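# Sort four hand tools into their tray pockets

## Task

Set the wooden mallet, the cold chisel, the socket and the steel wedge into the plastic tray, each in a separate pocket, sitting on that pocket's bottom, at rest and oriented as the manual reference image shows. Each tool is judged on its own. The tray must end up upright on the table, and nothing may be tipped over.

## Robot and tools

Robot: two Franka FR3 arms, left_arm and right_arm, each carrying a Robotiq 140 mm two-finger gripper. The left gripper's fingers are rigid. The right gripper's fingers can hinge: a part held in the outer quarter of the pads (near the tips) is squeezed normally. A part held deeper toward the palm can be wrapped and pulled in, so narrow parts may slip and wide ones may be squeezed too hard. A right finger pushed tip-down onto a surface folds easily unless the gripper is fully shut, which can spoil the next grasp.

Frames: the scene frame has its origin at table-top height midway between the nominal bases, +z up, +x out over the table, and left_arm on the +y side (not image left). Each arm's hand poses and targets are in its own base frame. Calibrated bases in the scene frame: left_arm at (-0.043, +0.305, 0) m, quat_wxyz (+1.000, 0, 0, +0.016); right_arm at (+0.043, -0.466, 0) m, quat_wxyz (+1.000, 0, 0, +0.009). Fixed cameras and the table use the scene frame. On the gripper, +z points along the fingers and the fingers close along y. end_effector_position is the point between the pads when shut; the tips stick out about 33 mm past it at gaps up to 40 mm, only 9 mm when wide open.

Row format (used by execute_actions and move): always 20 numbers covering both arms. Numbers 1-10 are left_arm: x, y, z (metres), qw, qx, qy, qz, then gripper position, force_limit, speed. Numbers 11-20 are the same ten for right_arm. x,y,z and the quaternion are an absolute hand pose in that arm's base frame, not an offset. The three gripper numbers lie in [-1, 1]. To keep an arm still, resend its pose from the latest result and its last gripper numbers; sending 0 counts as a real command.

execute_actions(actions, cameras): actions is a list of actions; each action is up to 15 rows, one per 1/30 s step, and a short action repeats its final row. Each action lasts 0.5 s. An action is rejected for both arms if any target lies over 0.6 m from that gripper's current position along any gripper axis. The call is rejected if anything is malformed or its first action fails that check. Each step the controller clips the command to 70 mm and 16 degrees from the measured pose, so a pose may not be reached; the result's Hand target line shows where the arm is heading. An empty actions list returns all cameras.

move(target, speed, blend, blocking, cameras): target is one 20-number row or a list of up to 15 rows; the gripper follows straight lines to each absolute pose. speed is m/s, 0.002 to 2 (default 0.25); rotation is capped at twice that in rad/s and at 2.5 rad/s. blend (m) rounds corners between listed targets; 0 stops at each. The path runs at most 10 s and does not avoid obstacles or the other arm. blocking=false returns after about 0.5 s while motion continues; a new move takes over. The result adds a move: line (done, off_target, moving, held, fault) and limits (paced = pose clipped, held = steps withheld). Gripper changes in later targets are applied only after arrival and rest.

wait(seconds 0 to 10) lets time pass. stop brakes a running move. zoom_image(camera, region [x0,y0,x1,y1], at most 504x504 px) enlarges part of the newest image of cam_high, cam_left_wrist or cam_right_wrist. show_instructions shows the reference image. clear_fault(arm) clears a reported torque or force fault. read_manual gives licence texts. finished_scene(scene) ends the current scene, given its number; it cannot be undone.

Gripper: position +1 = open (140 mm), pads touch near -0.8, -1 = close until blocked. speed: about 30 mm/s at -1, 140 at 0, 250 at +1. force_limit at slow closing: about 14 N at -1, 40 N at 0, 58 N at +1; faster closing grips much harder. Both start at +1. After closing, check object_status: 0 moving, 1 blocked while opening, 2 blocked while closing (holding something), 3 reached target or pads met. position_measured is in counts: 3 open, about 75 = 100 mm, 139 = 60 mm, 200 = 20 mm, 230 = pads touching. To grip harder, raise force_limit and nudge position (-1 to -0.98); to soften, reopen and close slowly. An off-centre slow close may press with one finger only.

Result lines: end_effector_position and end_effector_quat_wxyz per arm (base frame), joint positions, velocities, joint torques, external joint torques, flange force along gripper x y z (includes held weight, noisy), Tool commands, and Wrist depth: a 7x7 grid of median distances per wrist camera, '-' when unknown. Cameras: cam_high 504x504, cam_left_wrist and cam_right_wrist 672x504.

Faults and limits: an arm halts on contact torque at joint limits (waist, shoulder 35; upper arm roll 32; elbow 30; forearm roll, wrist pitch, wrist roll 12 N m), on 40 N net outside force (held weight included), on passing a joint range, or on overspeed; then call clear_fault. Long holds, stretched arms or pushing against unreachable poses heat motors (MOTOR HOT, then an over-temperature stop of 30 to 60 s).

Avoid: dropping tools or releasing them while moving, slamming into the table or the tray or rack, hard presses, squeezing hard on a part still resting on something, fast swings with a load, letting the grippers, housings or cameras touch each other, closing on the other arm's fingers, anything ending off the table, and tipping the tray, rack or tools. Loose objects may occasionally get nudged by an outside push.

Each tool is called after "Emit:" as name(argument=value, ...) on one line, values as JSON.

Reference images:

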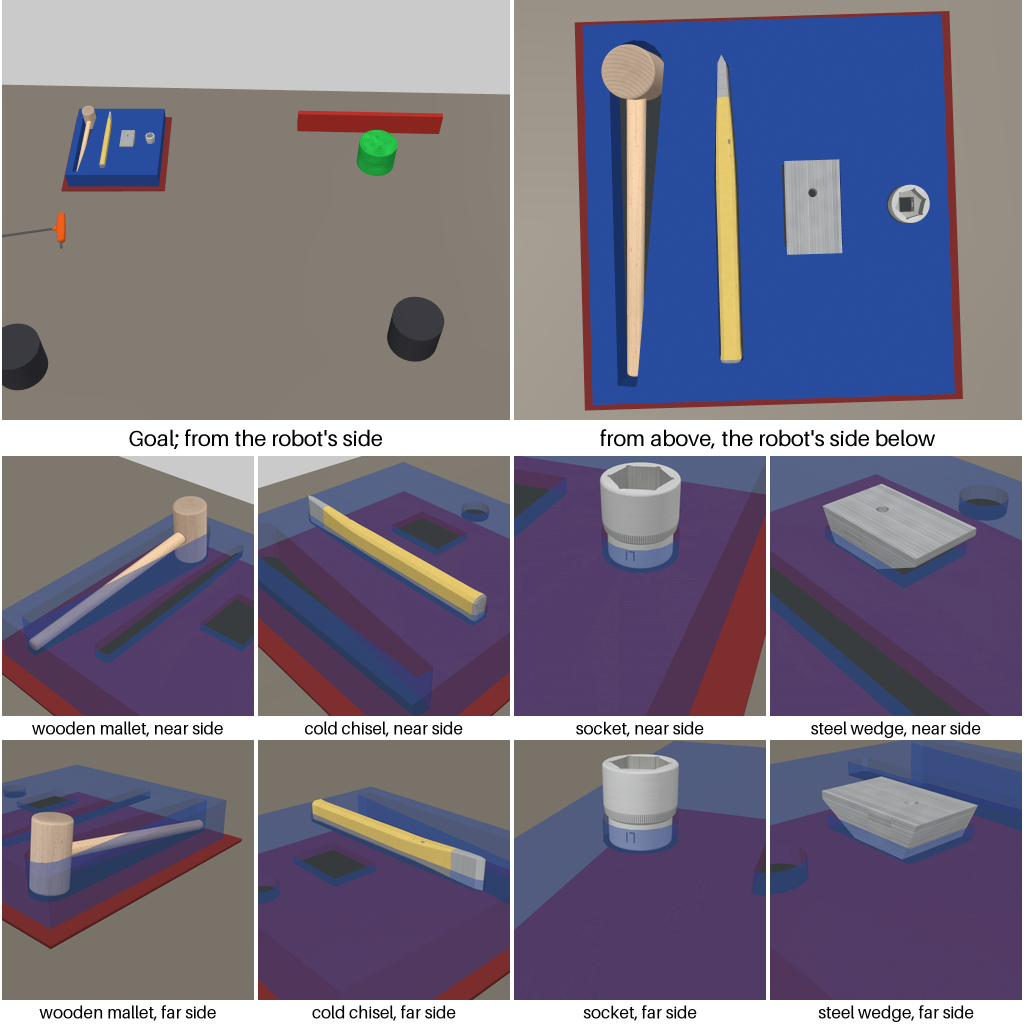

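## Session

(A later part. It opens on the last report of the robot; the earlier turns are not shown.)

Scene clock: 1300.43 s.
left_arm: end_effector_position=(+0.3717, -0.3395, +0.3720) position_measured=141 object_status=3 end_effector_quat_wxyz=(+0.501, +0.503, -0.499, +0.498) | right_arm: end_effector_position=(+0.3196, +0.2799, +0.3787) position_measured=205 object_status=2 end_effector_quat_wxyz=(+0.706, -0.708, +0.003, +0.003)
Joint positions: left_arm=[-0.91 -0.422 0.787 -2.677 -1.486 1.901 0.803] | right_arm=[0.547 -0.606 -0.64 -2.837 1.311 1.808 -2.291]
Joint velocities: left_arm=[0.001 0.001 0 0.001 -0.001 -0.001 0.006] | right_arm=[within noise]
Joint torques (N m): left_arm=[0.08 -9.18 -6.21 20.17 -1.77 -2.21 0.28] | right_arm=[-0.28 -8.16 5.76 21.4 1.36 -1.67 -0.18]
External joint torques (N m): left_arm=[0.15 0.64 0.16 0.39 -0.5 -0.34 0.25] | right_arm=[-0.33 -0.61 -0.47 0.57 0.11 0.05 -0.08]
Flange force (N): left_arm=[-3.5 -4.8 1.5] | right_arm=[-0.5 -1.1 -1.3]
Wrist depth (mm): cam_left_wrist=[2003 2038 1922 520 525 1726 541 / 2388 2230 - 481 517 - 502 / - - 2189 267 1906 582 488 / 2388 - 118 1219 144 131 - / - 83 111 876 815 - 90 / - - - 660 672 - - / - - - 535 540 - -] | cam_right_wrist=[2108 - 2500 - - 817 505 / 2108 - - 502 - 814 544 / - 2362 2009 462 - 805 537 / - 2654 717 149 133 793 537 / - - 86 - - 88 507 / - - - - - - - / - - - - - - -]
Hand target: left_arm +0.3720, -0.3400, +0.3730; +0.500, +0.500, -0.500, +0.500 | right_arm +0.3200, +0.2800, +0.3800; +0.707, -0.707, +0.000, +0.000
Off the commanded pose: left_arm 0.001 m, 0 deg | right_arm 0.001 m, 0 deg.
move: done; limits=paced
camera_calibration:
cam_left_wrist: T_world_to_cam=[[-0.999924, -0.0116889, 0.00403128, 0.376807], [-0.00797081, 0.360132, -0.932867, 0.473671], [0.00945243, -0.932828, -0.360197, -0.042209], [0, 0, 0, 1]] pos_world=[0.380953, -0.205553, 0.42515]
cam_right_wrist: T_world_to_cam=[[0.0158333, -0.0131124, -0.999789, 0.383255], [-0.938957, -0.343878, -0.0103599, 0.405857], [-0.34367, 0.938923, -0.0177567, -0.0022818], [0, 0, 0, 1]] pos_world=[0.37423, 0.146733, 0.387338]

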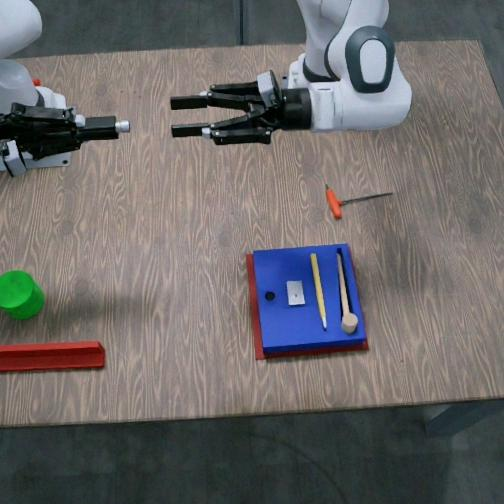

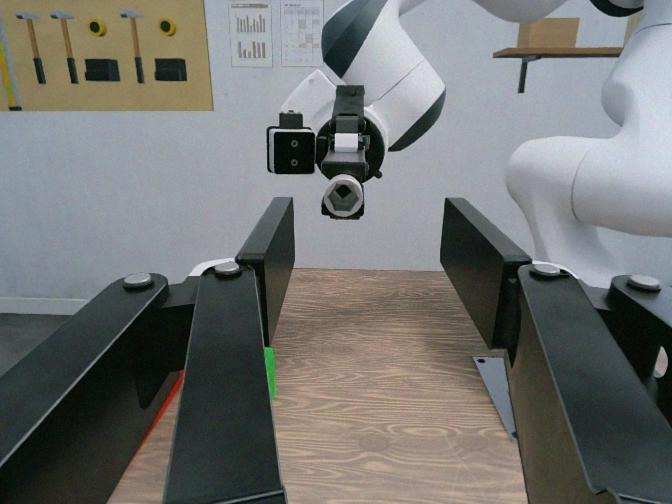

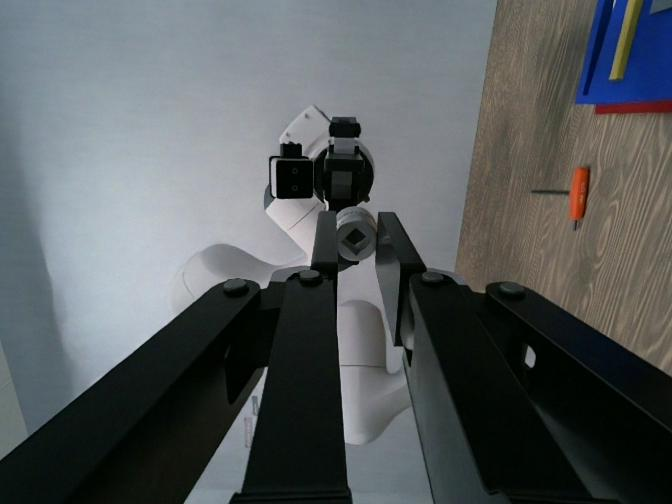

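Emit:
move(target=[[0.3795,-0.38,0.369,0.5,0.5,-0.5,0.5,-0.3,0,0,0.32,0.28,0.38,-0.7071,0.7071,0,0,-1,0,-1],[0.3795,-0.4155,0.369,0.5,0.5,-0.5,0.5,-0.3,0,-1,0.32,0.28,0.38,-0.7071,0.7071,0,0,-1,0,-1]], speed=[0.2,0.08], cameras=["cam_left_wrist","cam_right_wrist"])

Emit:
zoom_image(camera="cam_left_wrist", region=[270, 130, 470, 300])

Scene clock: 1321.57 s.
left_arm: end_effector_position=(+0.3785, -0.4151, +0.3691) position_measured=167 object_status=3 end_effector_quat_wxyz=(+0.502, +0.501, -0.499, +0.498) | right_arm: end_effector_position=(+0.3196, +0.2799, +0.3787) position_measured=205 object_status=2 end_effector_quat_wxyz=(+0.706, -0.708, +0.003, +0.003)
Joint positions: left_arm=[-1.042 -0.287 0.714 -2.602 -1.707 1.939 0.863] | right_arm=[0.547 -0.606 -0.64 -2.837 1.311 1.808 -2.291]
Joint torques (N m): left_arm=[0.47 -13.68 -5.05 20.88 -1.72 -2.02 0.32] | right_arm=[-0.25 -8.1 5.84 21.41 1.35 -1.69 -0.28]
External joint torques (N m): left_arm=[0.45 0.8 -0.75 0.43 -0.55 -0.05 0.29] | right_arm=[-0.24 -0.43 -0.34 0.52 0.09 0.04 -0.18]
Flange force (N): left_arm=[-2.4 -2.7 3.4] | right_arm=[0.1 -0.5 -0.9]
Wrist depth (mm): cam_left_wrist=[1954 1922 1954 444 1938 1701 1764 / 1861 1970 - 407 460 - 2111 / - - 2111 188 - 523 460 / 1861 2341 - 182 131 514 494 / - 83 91 876 128 73 90 / - - - 668 - - 76 / - - - 539 - - -] | cam_right_wrist=[- 2287 - - - 821 493 / - 2287 - 411 - 821 536 / - 2362 2590 234 - 799 533 / - 2622 636 170 134 787 540 / - - 86 - - 88 507 / - - - - - - - / - - - - - - -]
Hand target: left_arm +0.3795, -0.4155, +0.3690; +0.500, +0.500, -0.500, +0.500 | right_arm +0.3200, +0.2800, +0.3800; +0.707, -0.707, +0.000, +0.000
Off the commanded pose: left_arm 0.001 m, 0 deg | right_arm 0.001 m, 0 deg.
move: done
camera_calibration:
cam_left_wrist: T_world_to_cam=[[-0.999955, -0.00904064, 0.00303067, 0.384218], [-0.00605527, 0.356566, -0.934251, 0.496447], [0.00736559, -0.934227, -0.356604, -0.114964], [0, 0, 0, 1]] pos_world=[0.388053, -0.280945, 0.421645]
cam_right_wrist: T_world_to_cam=[[0.0158333, -0.0131124, -0.999789, 0.383255], [-0.938957, -0.343878, -0.0103599, 0.405857], [-0.34367, 0.938923, -0.0177567, -0.0022818], [0, 0, 0, 1]] pos_world=[0.37423, 0.146733, 0.387338]
Images, in order (width x height): cam_left_wrist 672x504, cam_right_wrist 672x504.

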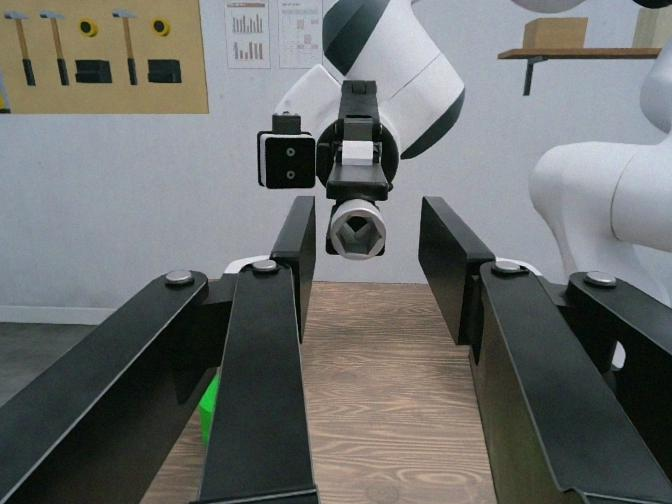

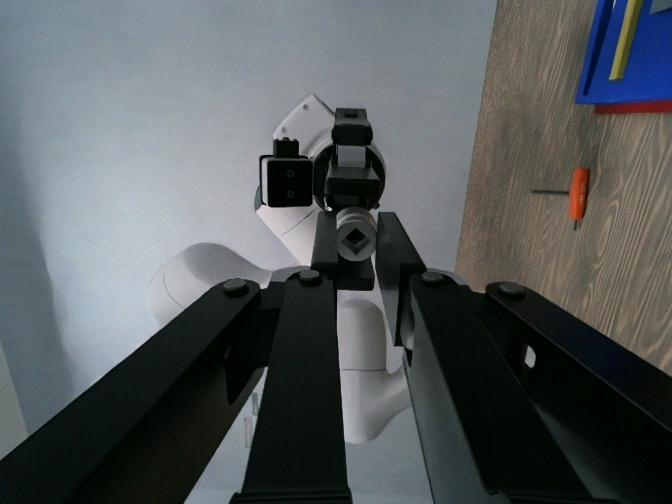

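Scaled by 2.520 from the camera's 672x504 image, which has a finer 960x720 frame.

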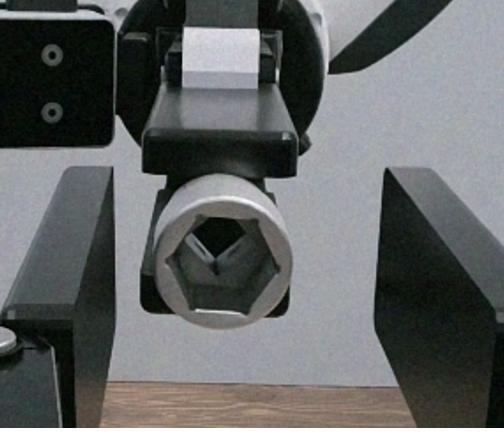

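Emit:
move(target=[[0.3825,-0.4225,0.369,0.5,0.5,-0.5,0.5,-0.3,0,-1,0.32,0.28,0.38,-0.7071,0.7071,0,0,-1,0,-1],[0.3825,-0.4225,0.369,0.5,0.5,-0.5,0.5,-1,0,-1,0.32,0.28,0.38,-0.7071,0.7071,0,0,-1,0,-1]], speed=[0.08,0.08], cameras=["cam_left_wrist","cam_right_wrist"])

Emit:
zoom_image(camera="cam_left_wrist", region=[270, 130, 470, 300])

Scene clock: 1335.17 s.
left_arm: end_effector_position=(+0.3825, -0.4215, +0.3685) position_measured=200 object_status=0 end_effector_quat_wxyz=(+0.501, +0.502, -0.499, +0.498) | right_arm: end_effector_position=(+0.3197, +0.2798, +0.3787) position_measured=205 object_status=2 end_effector_quat_wxyz=(+0.706, -0.708, +0.003, +0.002)
Joint positions: left_arm=[-1.051 -0.266 0.709 -2.586 -1.726 1.939 0.865] | right_arm=[0.547 -0.606 -0.64 -2.837 1.311 1.808 -2.291]
Joint torques (N m): left_arm=[-0.07 -14.47 -4.86 20.93 -1.62 -2.4 0.24] | right_arm=[-0.11 -8.12 5.94 21.37 1.42 -1.62 -0.26]
External joint torques (N m): left_arm=[-0.06 0.6 -0.81 0.43 -0.45 -0.43 0.2] | right_arm=[-0.13 -0.48 -0.3 0.49 0.17 0.12 -0.16]
Flange force (N): left_arm=[-2.5 -3.0 3.3] | right_arm=[-0.1 -0.7 -0.2]
Wrist depth (mm): cam_left_wrist=[1970 2003 1970 440 426 1608 1701 / 2092 1970 - 399 455 - - / 2149 - - 184 - - 452 / - - - 170 132 2341 501 / 2341 - 83 780 116 73 469 / - - - - - - - / - - - - - - -] | cam_right_wrist=[- - - - - 824 536 / - - - 397 - 814 536 / - - - 229 2590 808 537 / - - 611 170 1097 790 533 / - - 86 - - 88 511 / - - - - - - - / - - - - - - -]
Hand target: left_arm +0.3825, -0.4225, +0.3690; +0.500, +0.500, -0.500, +0.500 | right_arm +0.3200, +0.2800, +0.3800; +0.707, -0.707, +0.000, +0.000
Off the commanded pose: left_arm 0.001 m, 0 deg | right_arm 0.001 m, 0 deg.
move: done
camera_calibration:
cam_left_wrist: T_world_to_cam=[[-0.999926, -0.01182, 0.00271862, 0.387079], [-0.00677411, 0.358343, -0.933565, 0.499014], [0.0100605, -0.933515, -0.358397, -0.12127], [0, 0, 0, 1]] pos_world=[0.39165, -0.28745, 0.421347]
cam_right_wrist: T_world_to_cam=[[0.0157626, -0.0129276, -0.999792, 0.383253], [-0.939034, -0.343668, -0.010361, 0.405915], [-0.343463, 0.939002, -0.0175566, -0.00232028], [0, 0, 0, 1]] pos_world=[0.37433, 0.146633, 0.387338]
Images, in order (width x height): cam_left_wrist 672x504, cam_right_wrist 672x504.

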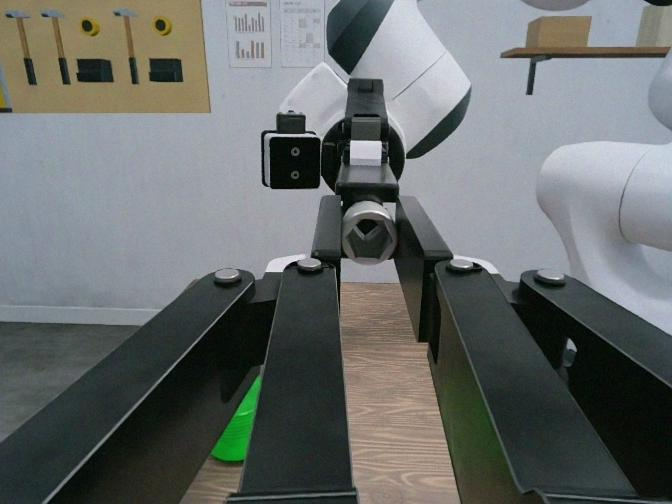

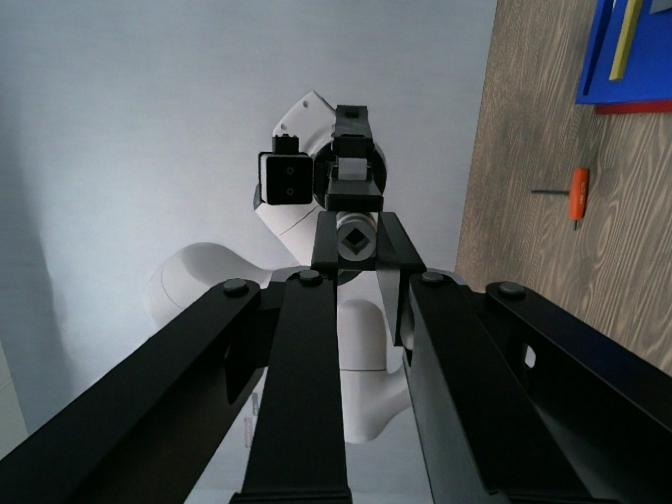

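Scaled by 2.520 from the camera's 672x504 image, which has a finer 960x720 frame.

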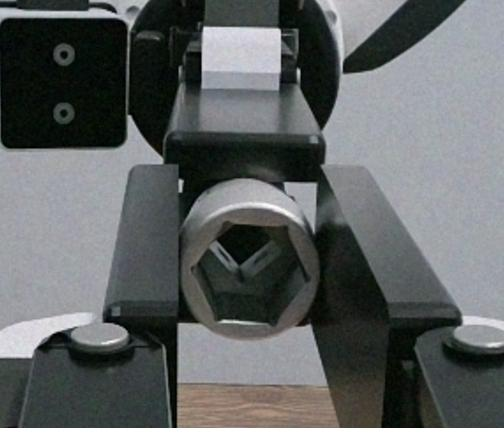

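Emit:
move(target=[[0.3825,-0.4225,0.369,0.5,0.5,-0.5,0.5,-1,0,-1,0.32,0.28,0.38,-0.7071,0.7071,0,0,-0.35,0,-0.5],[0.3825,-0.4225,0.369,0.5,0.5,-0.5,0.5,-1,0,-1,0.32,0.20,0.38,-0.7071,0.7071,0,0,-0.35,0,-0.5],[0.40,-0.32,0.36,0.5,0.5,-0.5,0.5,-1,0,-1,0.32,0.10,0.38,-0.5,0.866,0,0,-0.35,0,-0.5],[0.54,-0.22,0.25,0,0.7071,-0.7071,0,-1,0,-1,0.32,0.05,0.38,0,1,0,0,-0.35,0,-0.5],[0.5805,-0.2025,0.115,0,0.7071,-0.7071,0,-1,0,-1,0.32,0.05,0.38,0,1,0,0,-0.35,0,-0.5]], speed=[0.1,0.2,0.4,0.4,0.3], blend=[0,0.02,0.05,0.05,0], cameras=["cam_left_wrist","cam_high"])

Emit:
zoom_image(camera="cam_left_wrist", region=[250, 150, 500, 350])

Emit:
zoom_image(camera="cam_high", region=[220, 235, 380, 365])

Scene clock: 1366.73 s.
left_arm: end_effector_position=(+0.5786, -0.2018, +0.1138) position_measured=200 object_status=2 end_effector_quat_wxyz=(+0.000, +0.709, -0.706, -0.003) | right_arm: end_effector_position=(+0.3206, +0.0500, +0.3791) position_measured=173 object_status=3 end_effector_quat_wxyz=(+0.000, +1.000, +0.004, +0.000)
Joint positions: left_arm=[-0.627 0.326 0.311 -1.934 -0.122 2.236 -0.26] | right_arm=[-0.167 -0.753 0.213 -2.319 0.146 1.578 -1.59]
Joint velocities: left_arm=[0.002 0 -0.001 0.002 -0.001 0.005 0.001] | right_arm=[within noise]
Joint torques (N m): left_arm=[0.74 -39.03 3.15 23.29 0.04 2.9 0.19] | right_arm=[-0.95 -6.42 -4.39 23.97 0.9 2.44 0.23]
External joint torques (N m): left_arm=[0.83 0.42 -0.26 0.49 -0.55 0.32 0.19] | right_arm=[-0.98 -0.95 0.55 0.02 0.02 -0.22 0.23]
Flange force (N): left_arm=[0.1 -4.1 1.5] | right_arm=[-2.5 -0.7 0.0]
Wrist depth (mm): cam_left_wrist=[235 231 230 229 229 229 228 / 244 243 241 242 241 240 240 / 257 255 210 213 213 - 254 / 272 273 - 172 133 - 268 / 288 - 83 226 116 73 276 / - - - - - - - / - - - - - - -] | cam_right_wrist=[476 467 472 459 470 475 474 / 498 498 494 493 499 496 498 / 521 524 524 526 523 527 522 / 558 553 548 551 160 556 556 / 583 75 93 589 - 89 578 / - 75 - 537 - - - / - - - 429 - - -]
Hand target: left_arm +0.5805, -0.2025, +0.1150; +0.000, +0.707, -0.707, +0.000 | right_arm +0.3200, +0.0500, +0.3800; +0.000, +1.000, +0.000, +0.000
Off the commanded pose: left_arm 0.002 m, 0 deg | right_arm 0.001 m, 0 deg.
move: done
camera_calibration:
cam_left_wrist: T_world_to_cam=[[-0.999976, -0.000960437, -0.00678877, 0.589775], [-0.00334575, 0.932604, 0.360885, 0.150417], [0.00598463, 0.360899, -0.932586, 0.319574], [0, 0, 0, 1]] pos_world=[0.588352, -0.255047, 0.247751]
Images, in order (width x height): cam_high 504x504, cam_left_wrist 672x504.

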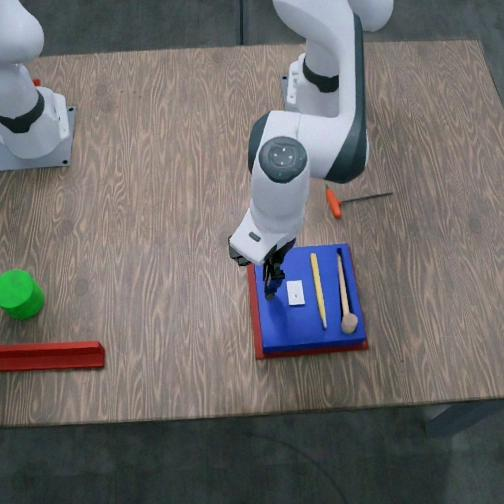

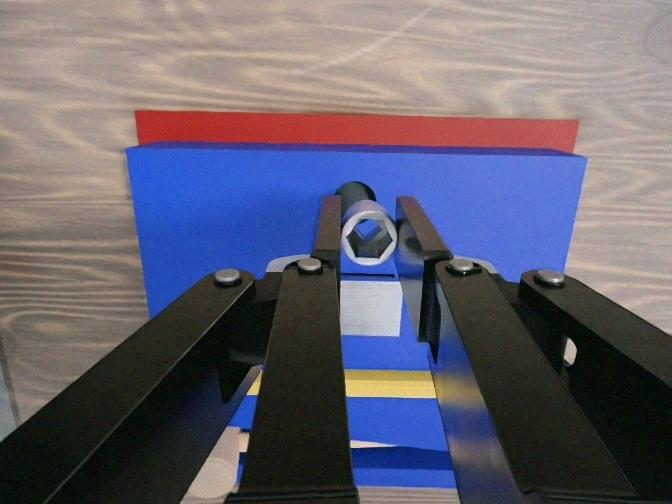

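Scaled by 2.016 from the camera's 672x504 image, which has a finer 960x720 frame.

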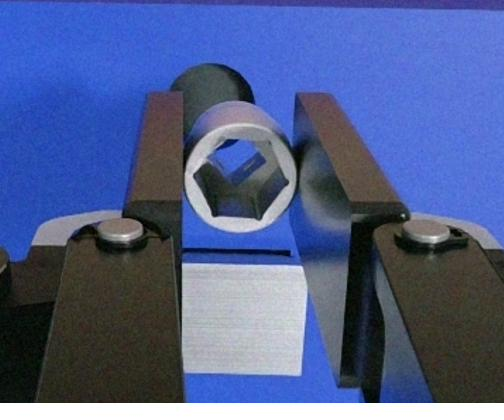

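Scaled by 3.150 from the camera's 504x504 image, which has a finer 720x720 frame.

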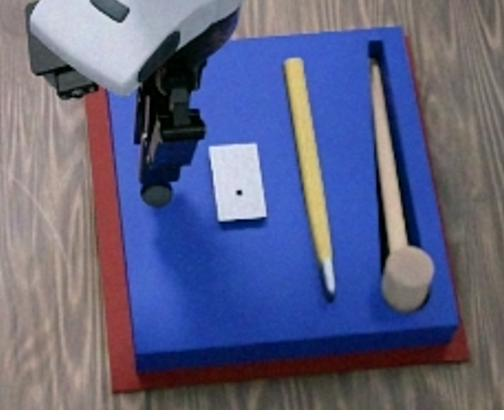

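Emit:
move(target=[[0.584,-0.2028,0.092,0,0.7071,-0.7071,0,-1,0,-1,0.32,0.05,0.38,0,1,0,0,-0.35,0,-0.5]], speed=[0.08], cameras=["cam_left_wrist","cam_high"])

Emit:
zoom_image(camera="cam_left_wrist", region=[300, 150, 440, 290])

Emit:
zoom_image(camera="cam_high", region=[240, 260, 310, 330])

Scene clock: 1394.03 s.
left_arm: end_effector_position=(+0.5828, -0.2025, +0.0916) position_measured=200 object_status=2 end_effector_quat_wxyz=(+0.000, +0.709, -0.706, -0.002) | right_arm: end_effector_position=(+0.3206, +0.0499, +0.3791) position_measured=173 object_status=3 end_effector_quat_wxyz=(+0.000, +1.000, +0.003, +0.000)
Joint positions: left_arm=[-0.616 0.369 0.3 -1.934 -0.138 2.279 -0.249] | right_arm=[-0.168 -0.753 0.213 -2.319 0.146 1.578 -1.59]
Joint velocities: left_arm=[0 -0.001 0.001 -0.001 0 0.004 0.003] | right_arm=[within noise]
Joint torques (N m): left_arm=[0.98 -39.95 3.47 22.54 0.02 2.84 0.29] | right_arm=[-1.25 -6.43 -4.4 23.96 0.9 2.44 0.25]
External joint torques (N m): left_arm=[0.97 0.33 -0.34 0.26 -0.55 0.27 0.29] | right_arm=[-1.22 -1.11 0.57 0.18 0.02 -0.2 0.25]
Flange force (N): left_arm=[-0.6 -3.1 1.7] | right_arm=[-2.6 -0.7 -0.4]
Wrist depth (mm): cam_left_wrist=[211 211 209 210 209 208 207 / 223 222 221 221 220 218 218 / 235 - - - 192 191 232 / 250 253 - 164 132 199 247 / 263 - 83 206 116 73 254 / - - - - - - - / - - - - - - -] | cam_right_wrist=[474 469 472 441 466 472 476 / 494 496 502 494 494 496 502 / 531 523 524 524 526 526 523 / 551 560 543 551 160 556 551 / 586 75 93 591 - 89 578 / - 75 - 539 - - - / - - - 430 - - -]
Hand target: left_arm +0.5840, -0.2028, +0.0920; +0.000, +0.707, -0.707, +0.000 | right_arm +0.3200, +0.0500, +0.3800; +0.000, +1.000, +0.000, +0.000
Off the commanded pose: left_arm 0.001 m, 0 deg | right_arm 0.001 m, 0 deg.
move: done
camera_calibration:
cam_left_wrist: T_world_to_cam=[[-0.999965, -0.0011244, -0.00834542, 0.593926], [-0.00405573, 0.932834, 0.360283, 0.159581], [0.00737979, 0.360304, -0.932806, 0.298227], [0, 0, 0, 1]] pos_world=[0.592351, -0.255647, 0.22565]
Images, in order (width x height): cam_high 504x504, cam_left_wrist 672x504.

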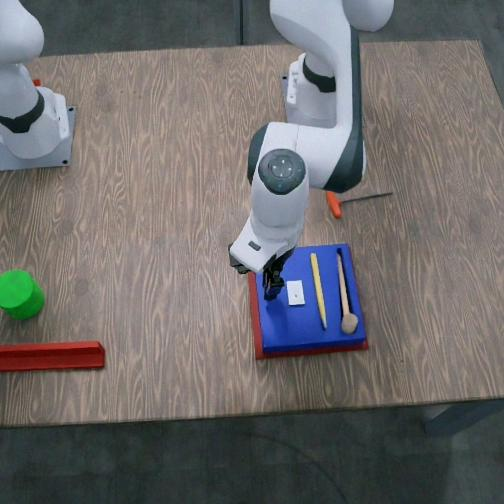

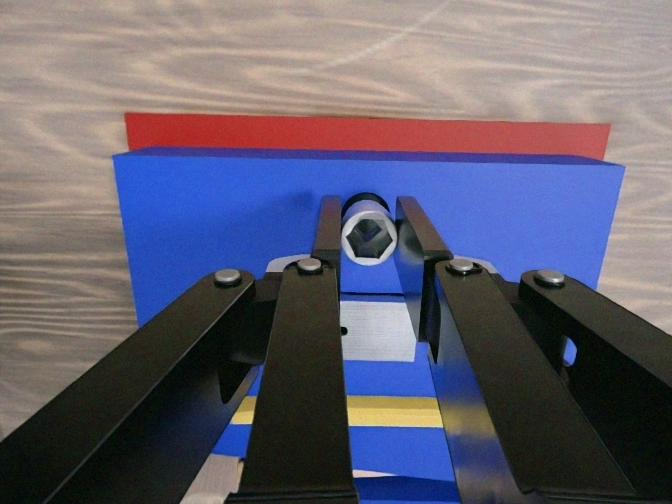

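Scaled by 3.600 from the camera's 672x504 image, which has a finer 960x720 frame.

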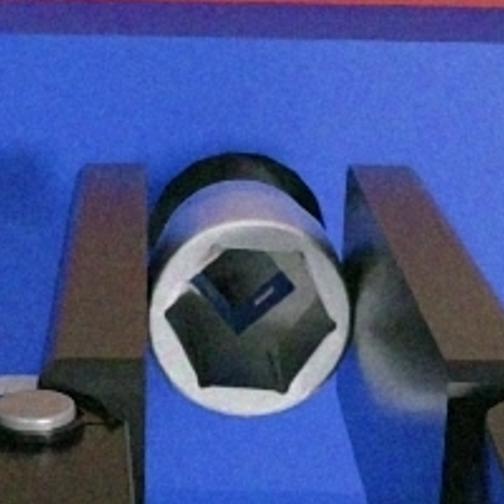

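Scaled by 7.200 from the camera's 504x504 image, which has a finer 720x720 frame.

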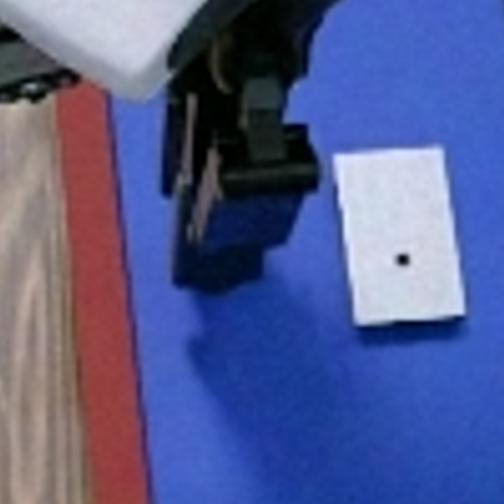

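Emit:
move(target=[[0.583,-0.2001,0.088,0,0.7071,-0.7071,0,-1,0,-1,0.32,0.05,0.38,0,1,0,0,-0.35,0,-0.5],[0.583,-0.2001,0.0755,0,0.7071,-0.7071,0,-1,0,-1,0.32,0.05,0.38,0,1,0,0,-0.35,0,-0.5]], speed=[0.05,0.04], cameras=["cam_left_wrist","cam_high"])

Emit:
zoom_image(camera="cam_left_wrist", region=[300, 150, 440, 290])

Scene clock: 1416.50 s.
left_arm: end_effector_position=(+0.5823, -0.2000, +0.0756) position_measured=200 object_status=2 end_effector_quat_wxyz=(+0.000, +0.709, -0.706, -0.002) | right_arm: end_effector_position=(+0.3206, +0.0499, +0.3791) position_measured=173 object_status=3 end_effector_quat_wxyz=(+0.000, +1.000, +0.003, +0.000)
Joint positions: left_arm=[-0.604 0.389 0.29 -1.949 -0.146 2.315 -0.24] | right_arm=[-0.168 -0.753 0.214 -2.319 0.146 1.578 -1.59]
Joint velocities: left_arm=[0.003 -0.001 -0.002 0.001 0 0.005 0] | right_arm=[within noise]
Joint torques (N m): left_arm=[0.63 -40.25 3.67 22.01 0.03 2.88 0.23] | right_arm=[-1.2 -6.33 -4.27 24 0.91 2.43 0.18]
External joint torques (N m): left_arm=[0.72 0.62 -0.16 -0.09 -0.52 0.29 0.23] | right_arm=[-1.19 -0.81 0.71 0.03 0.03 -0.23 0.18]
Flange force (N): left_arm=[-0.7 -2.1 2.3] | right_arm=[-1.9 -0.8 -0.1]
Wrist depth (mm): cam_left_wrist=[197 196 195 196 194 194 193 / 207 207 205 206 204 203 203 / 219 - - 171 - - 210 / 233 187 - 171 143 - 230 / 244 - 83 188 116 73 236 / - - - 208 - - - / - - - - - - -] | cam_right_wrist=[477 470 475 462 470 472 477 / 500 494 495 498 496 498 495 / 526 523 523 522 526 522 522 / 558 554 540 553 160 554 553 / 584 75 93 589 - 89 576 / - 75 - 536 - - - / - - - 429 - - -]
Hand target: left_arm +0.5830, -0.2001, +0.0755; +0.000, +0.707, -0.707, +0.000 | right_arm +0.3200, +0.0500, +0.3800; +0.000, +1.000, +0.000, +0.000
Off the commanded pose: left_arm 0.001 m, 0 deg | right_arm 0.001 m, 0 deg.
move: done
camera_calibration:
cam_left_wrist: T_world_to_cam=[[-0.999957, -0.000682103, -0.00924477, 0.59349], [-0.00396266, 0.933029, 0.359778, 0.163017], [0.00838024, 0.3598, -0.932992, 0.281689], [0, 0, 0, 1]] pos_world=[0.59175, -0.253046, 0.20965]
Images, in order (width x height): cam_high 504x504, cam_left_wrist 672x504.

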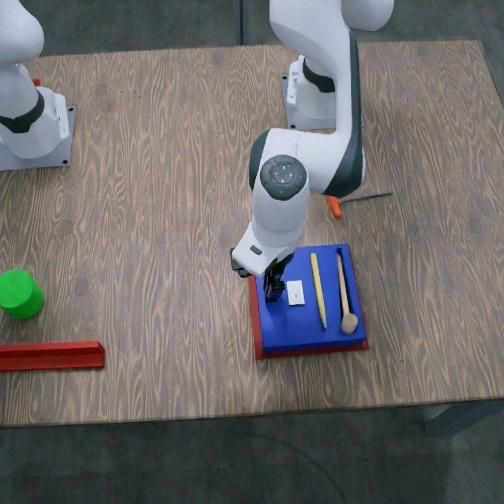

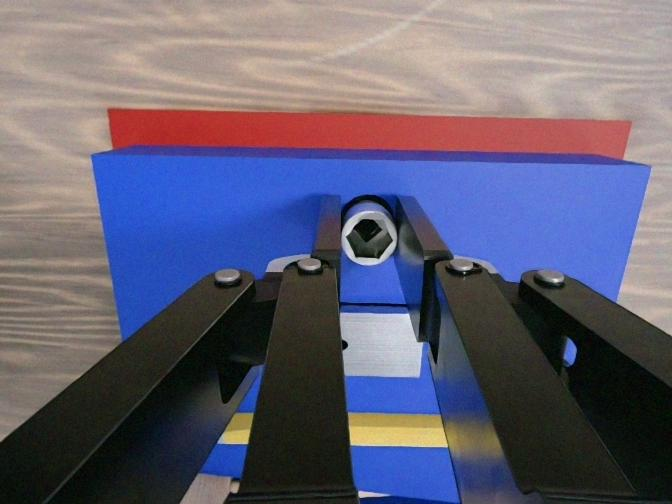

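Scaled by 3.600 from the camera's 672x504 image, which has a finer 960x720 frame.

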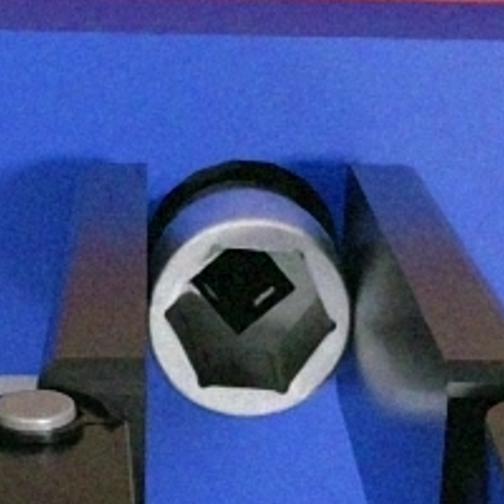

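Emit:
move(target=[[0.583,-0.2001,0.069,0,0.7071,-0.7071,0,-1,0,-1,0.32,0.05,0.38,0,1,0,0,-0.35,0,-0.5],[0.583,-0.2001,0.069,0,0.7071,-0.7071,0,-0.4,0,-1,0.32,0.05,0.38,0,1,0,0,-0.35,0,-0.5],[0.582,-0.2001,0.14,0,0.7071,-0.7071,0,-0.4,0,-1,0.32,0.05,0.38,0,1,0,0,-0.35,0,-0.5],[0.48,-0.14,0.30,0,0.7071,-0.7071,0,-0.4,0,-1,0.32,0.05,0.38,0,1,0,0,-0.35,0,-0.5]], speed=[0.03,0.05,0.2,0.35], blend=[0,0,0.02,0], cameras=["cam_left_wrist","cam_high"])

Emit:
zoom_image(camera="cam_high", region=[240, 235, 380, 365])

Emit:
zoom_image(camera="cam_left_wrist", region=[0, 0, 504, 400])

Scene clock: 1432.77 s.
left_arm: end_effector_position=(+0.4808, -0.1413, +0.3003) position_measured=179 object_status=3 end_effector_quat_wxyz=(+0.000, +0.704, -0.710, +0.002) | right_arm: end_effector_position=(+0.3206, +0.0499, +0.3791) position_measured=173 object_status=3 end_effector_quat_wxyz=(+0.000, +1.000, +0.003, +0.000)
Joint positions: left_arm=[-0.619 -0.199 0.309 -2.074 0.061 1.886 -0.327] | right_arm=[-0.168 -0.753 0.214 -2.319 0.146 1.578 -1.59]
Joint velocities: left_arm=[0 0 0.001 0 0 -0.003 -0.006] | right_arm=[within noise]
Joint torques (N m): left_arm=[0.84 -23.83 -2.59 24.25 1.07 2.51 -0.28] | right_arm=[-1.28 -6.39 -4.35 23.94 0.9 2.44 0.2]
External joint torques (N m): left_arm=[0.82 0.03 -0.55 -0.46 0.35 -0.09 -0.28] | right_arm=[-1.29 -1.04 0.57 0.07 0.02 -0.21 0.2]
Flange force (N): left_arm=[-0.2 2.3 0.8] | right_arm=[-2.6 -0.5 -0.1]
Wrist depth (mm): cam_left_wrist=[405 400 397 397 395 392 395 / 424 - 389 - 417 413 413 / 448 454 398 444 439 437 436 / 481 468 415 458 131 461 461 / 1366 78 90 497 - 88 88 / - - - 531 - - 75 / - - - 568 - - -] | cam_right_wrist=[472 476 471 470 475 470 474 / 495 495 495 494 495 494 496 / 528 528 526 523 523 526 528 / 556 556 546 551 160 553 557 / 579 75 94 589 - 89 575 / - 75 - 535 - - - / - - - 426 - - -]
Hand target: left_arm +0.4800, -0.1400, +0.3000; +0.000, +0.707, -0.707, +0.000 | right_arm +0.3200, +0.0500, +0.3800; +0.000, +1.000, +0.000, +0.000
Off the commanded pose: left_arm 0.002 m, 0 deg | right_arm 0.001 m, 0 deg.
move: done
camera_calibration:
cam_left_wrist: T_world_to_cam=[[-0.999857, 0.0107249, -0.0130953, 0.496828], [0.00538335, 0.934967, 0.354695, 0.0244565], [0.0160478, 0.354573, -0.93489, 0.467138], [0, 0, 0, 1]] pos_world=[0.489129, -0.193829, 0.434554]
Images, in order (width x height): cam_high 504x504, cam_left_wrist 672x504.

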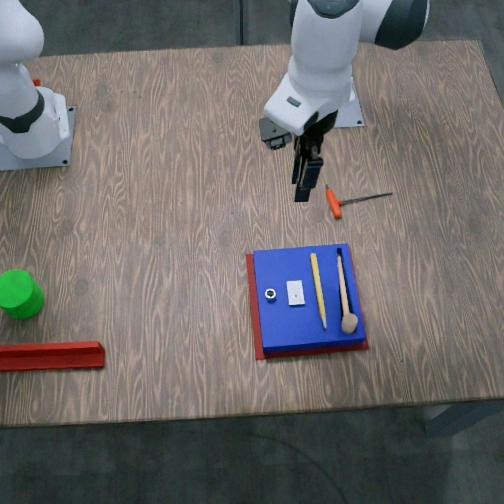

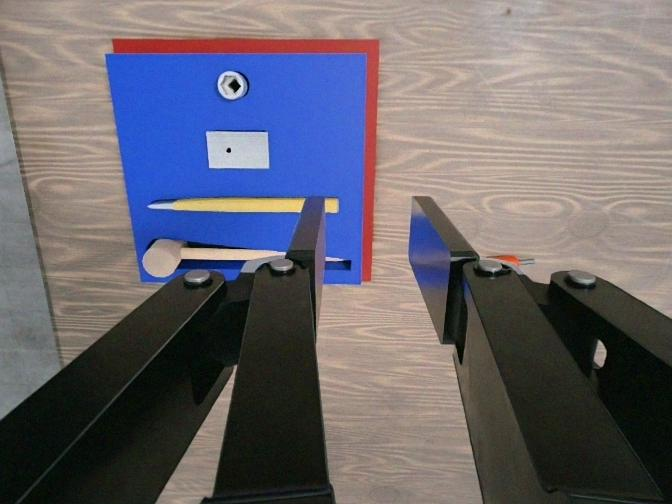

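Scaled by 3.600 from the camera's 504x504 image, which has a finer 720x720 frame.

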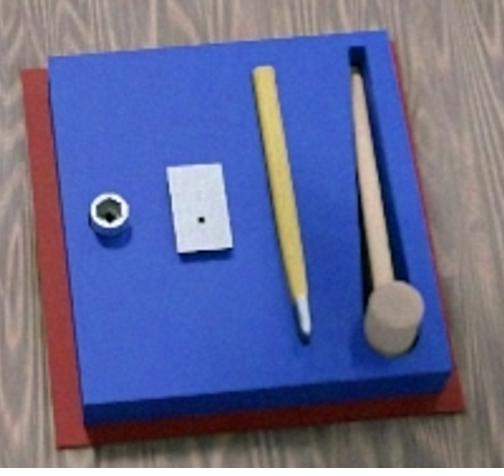

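Scaled by 1.000.

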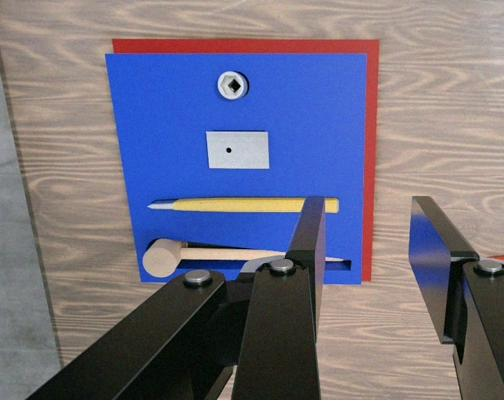

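Emit:
finished_scene(scene=1)

The scene is finished: the task was done.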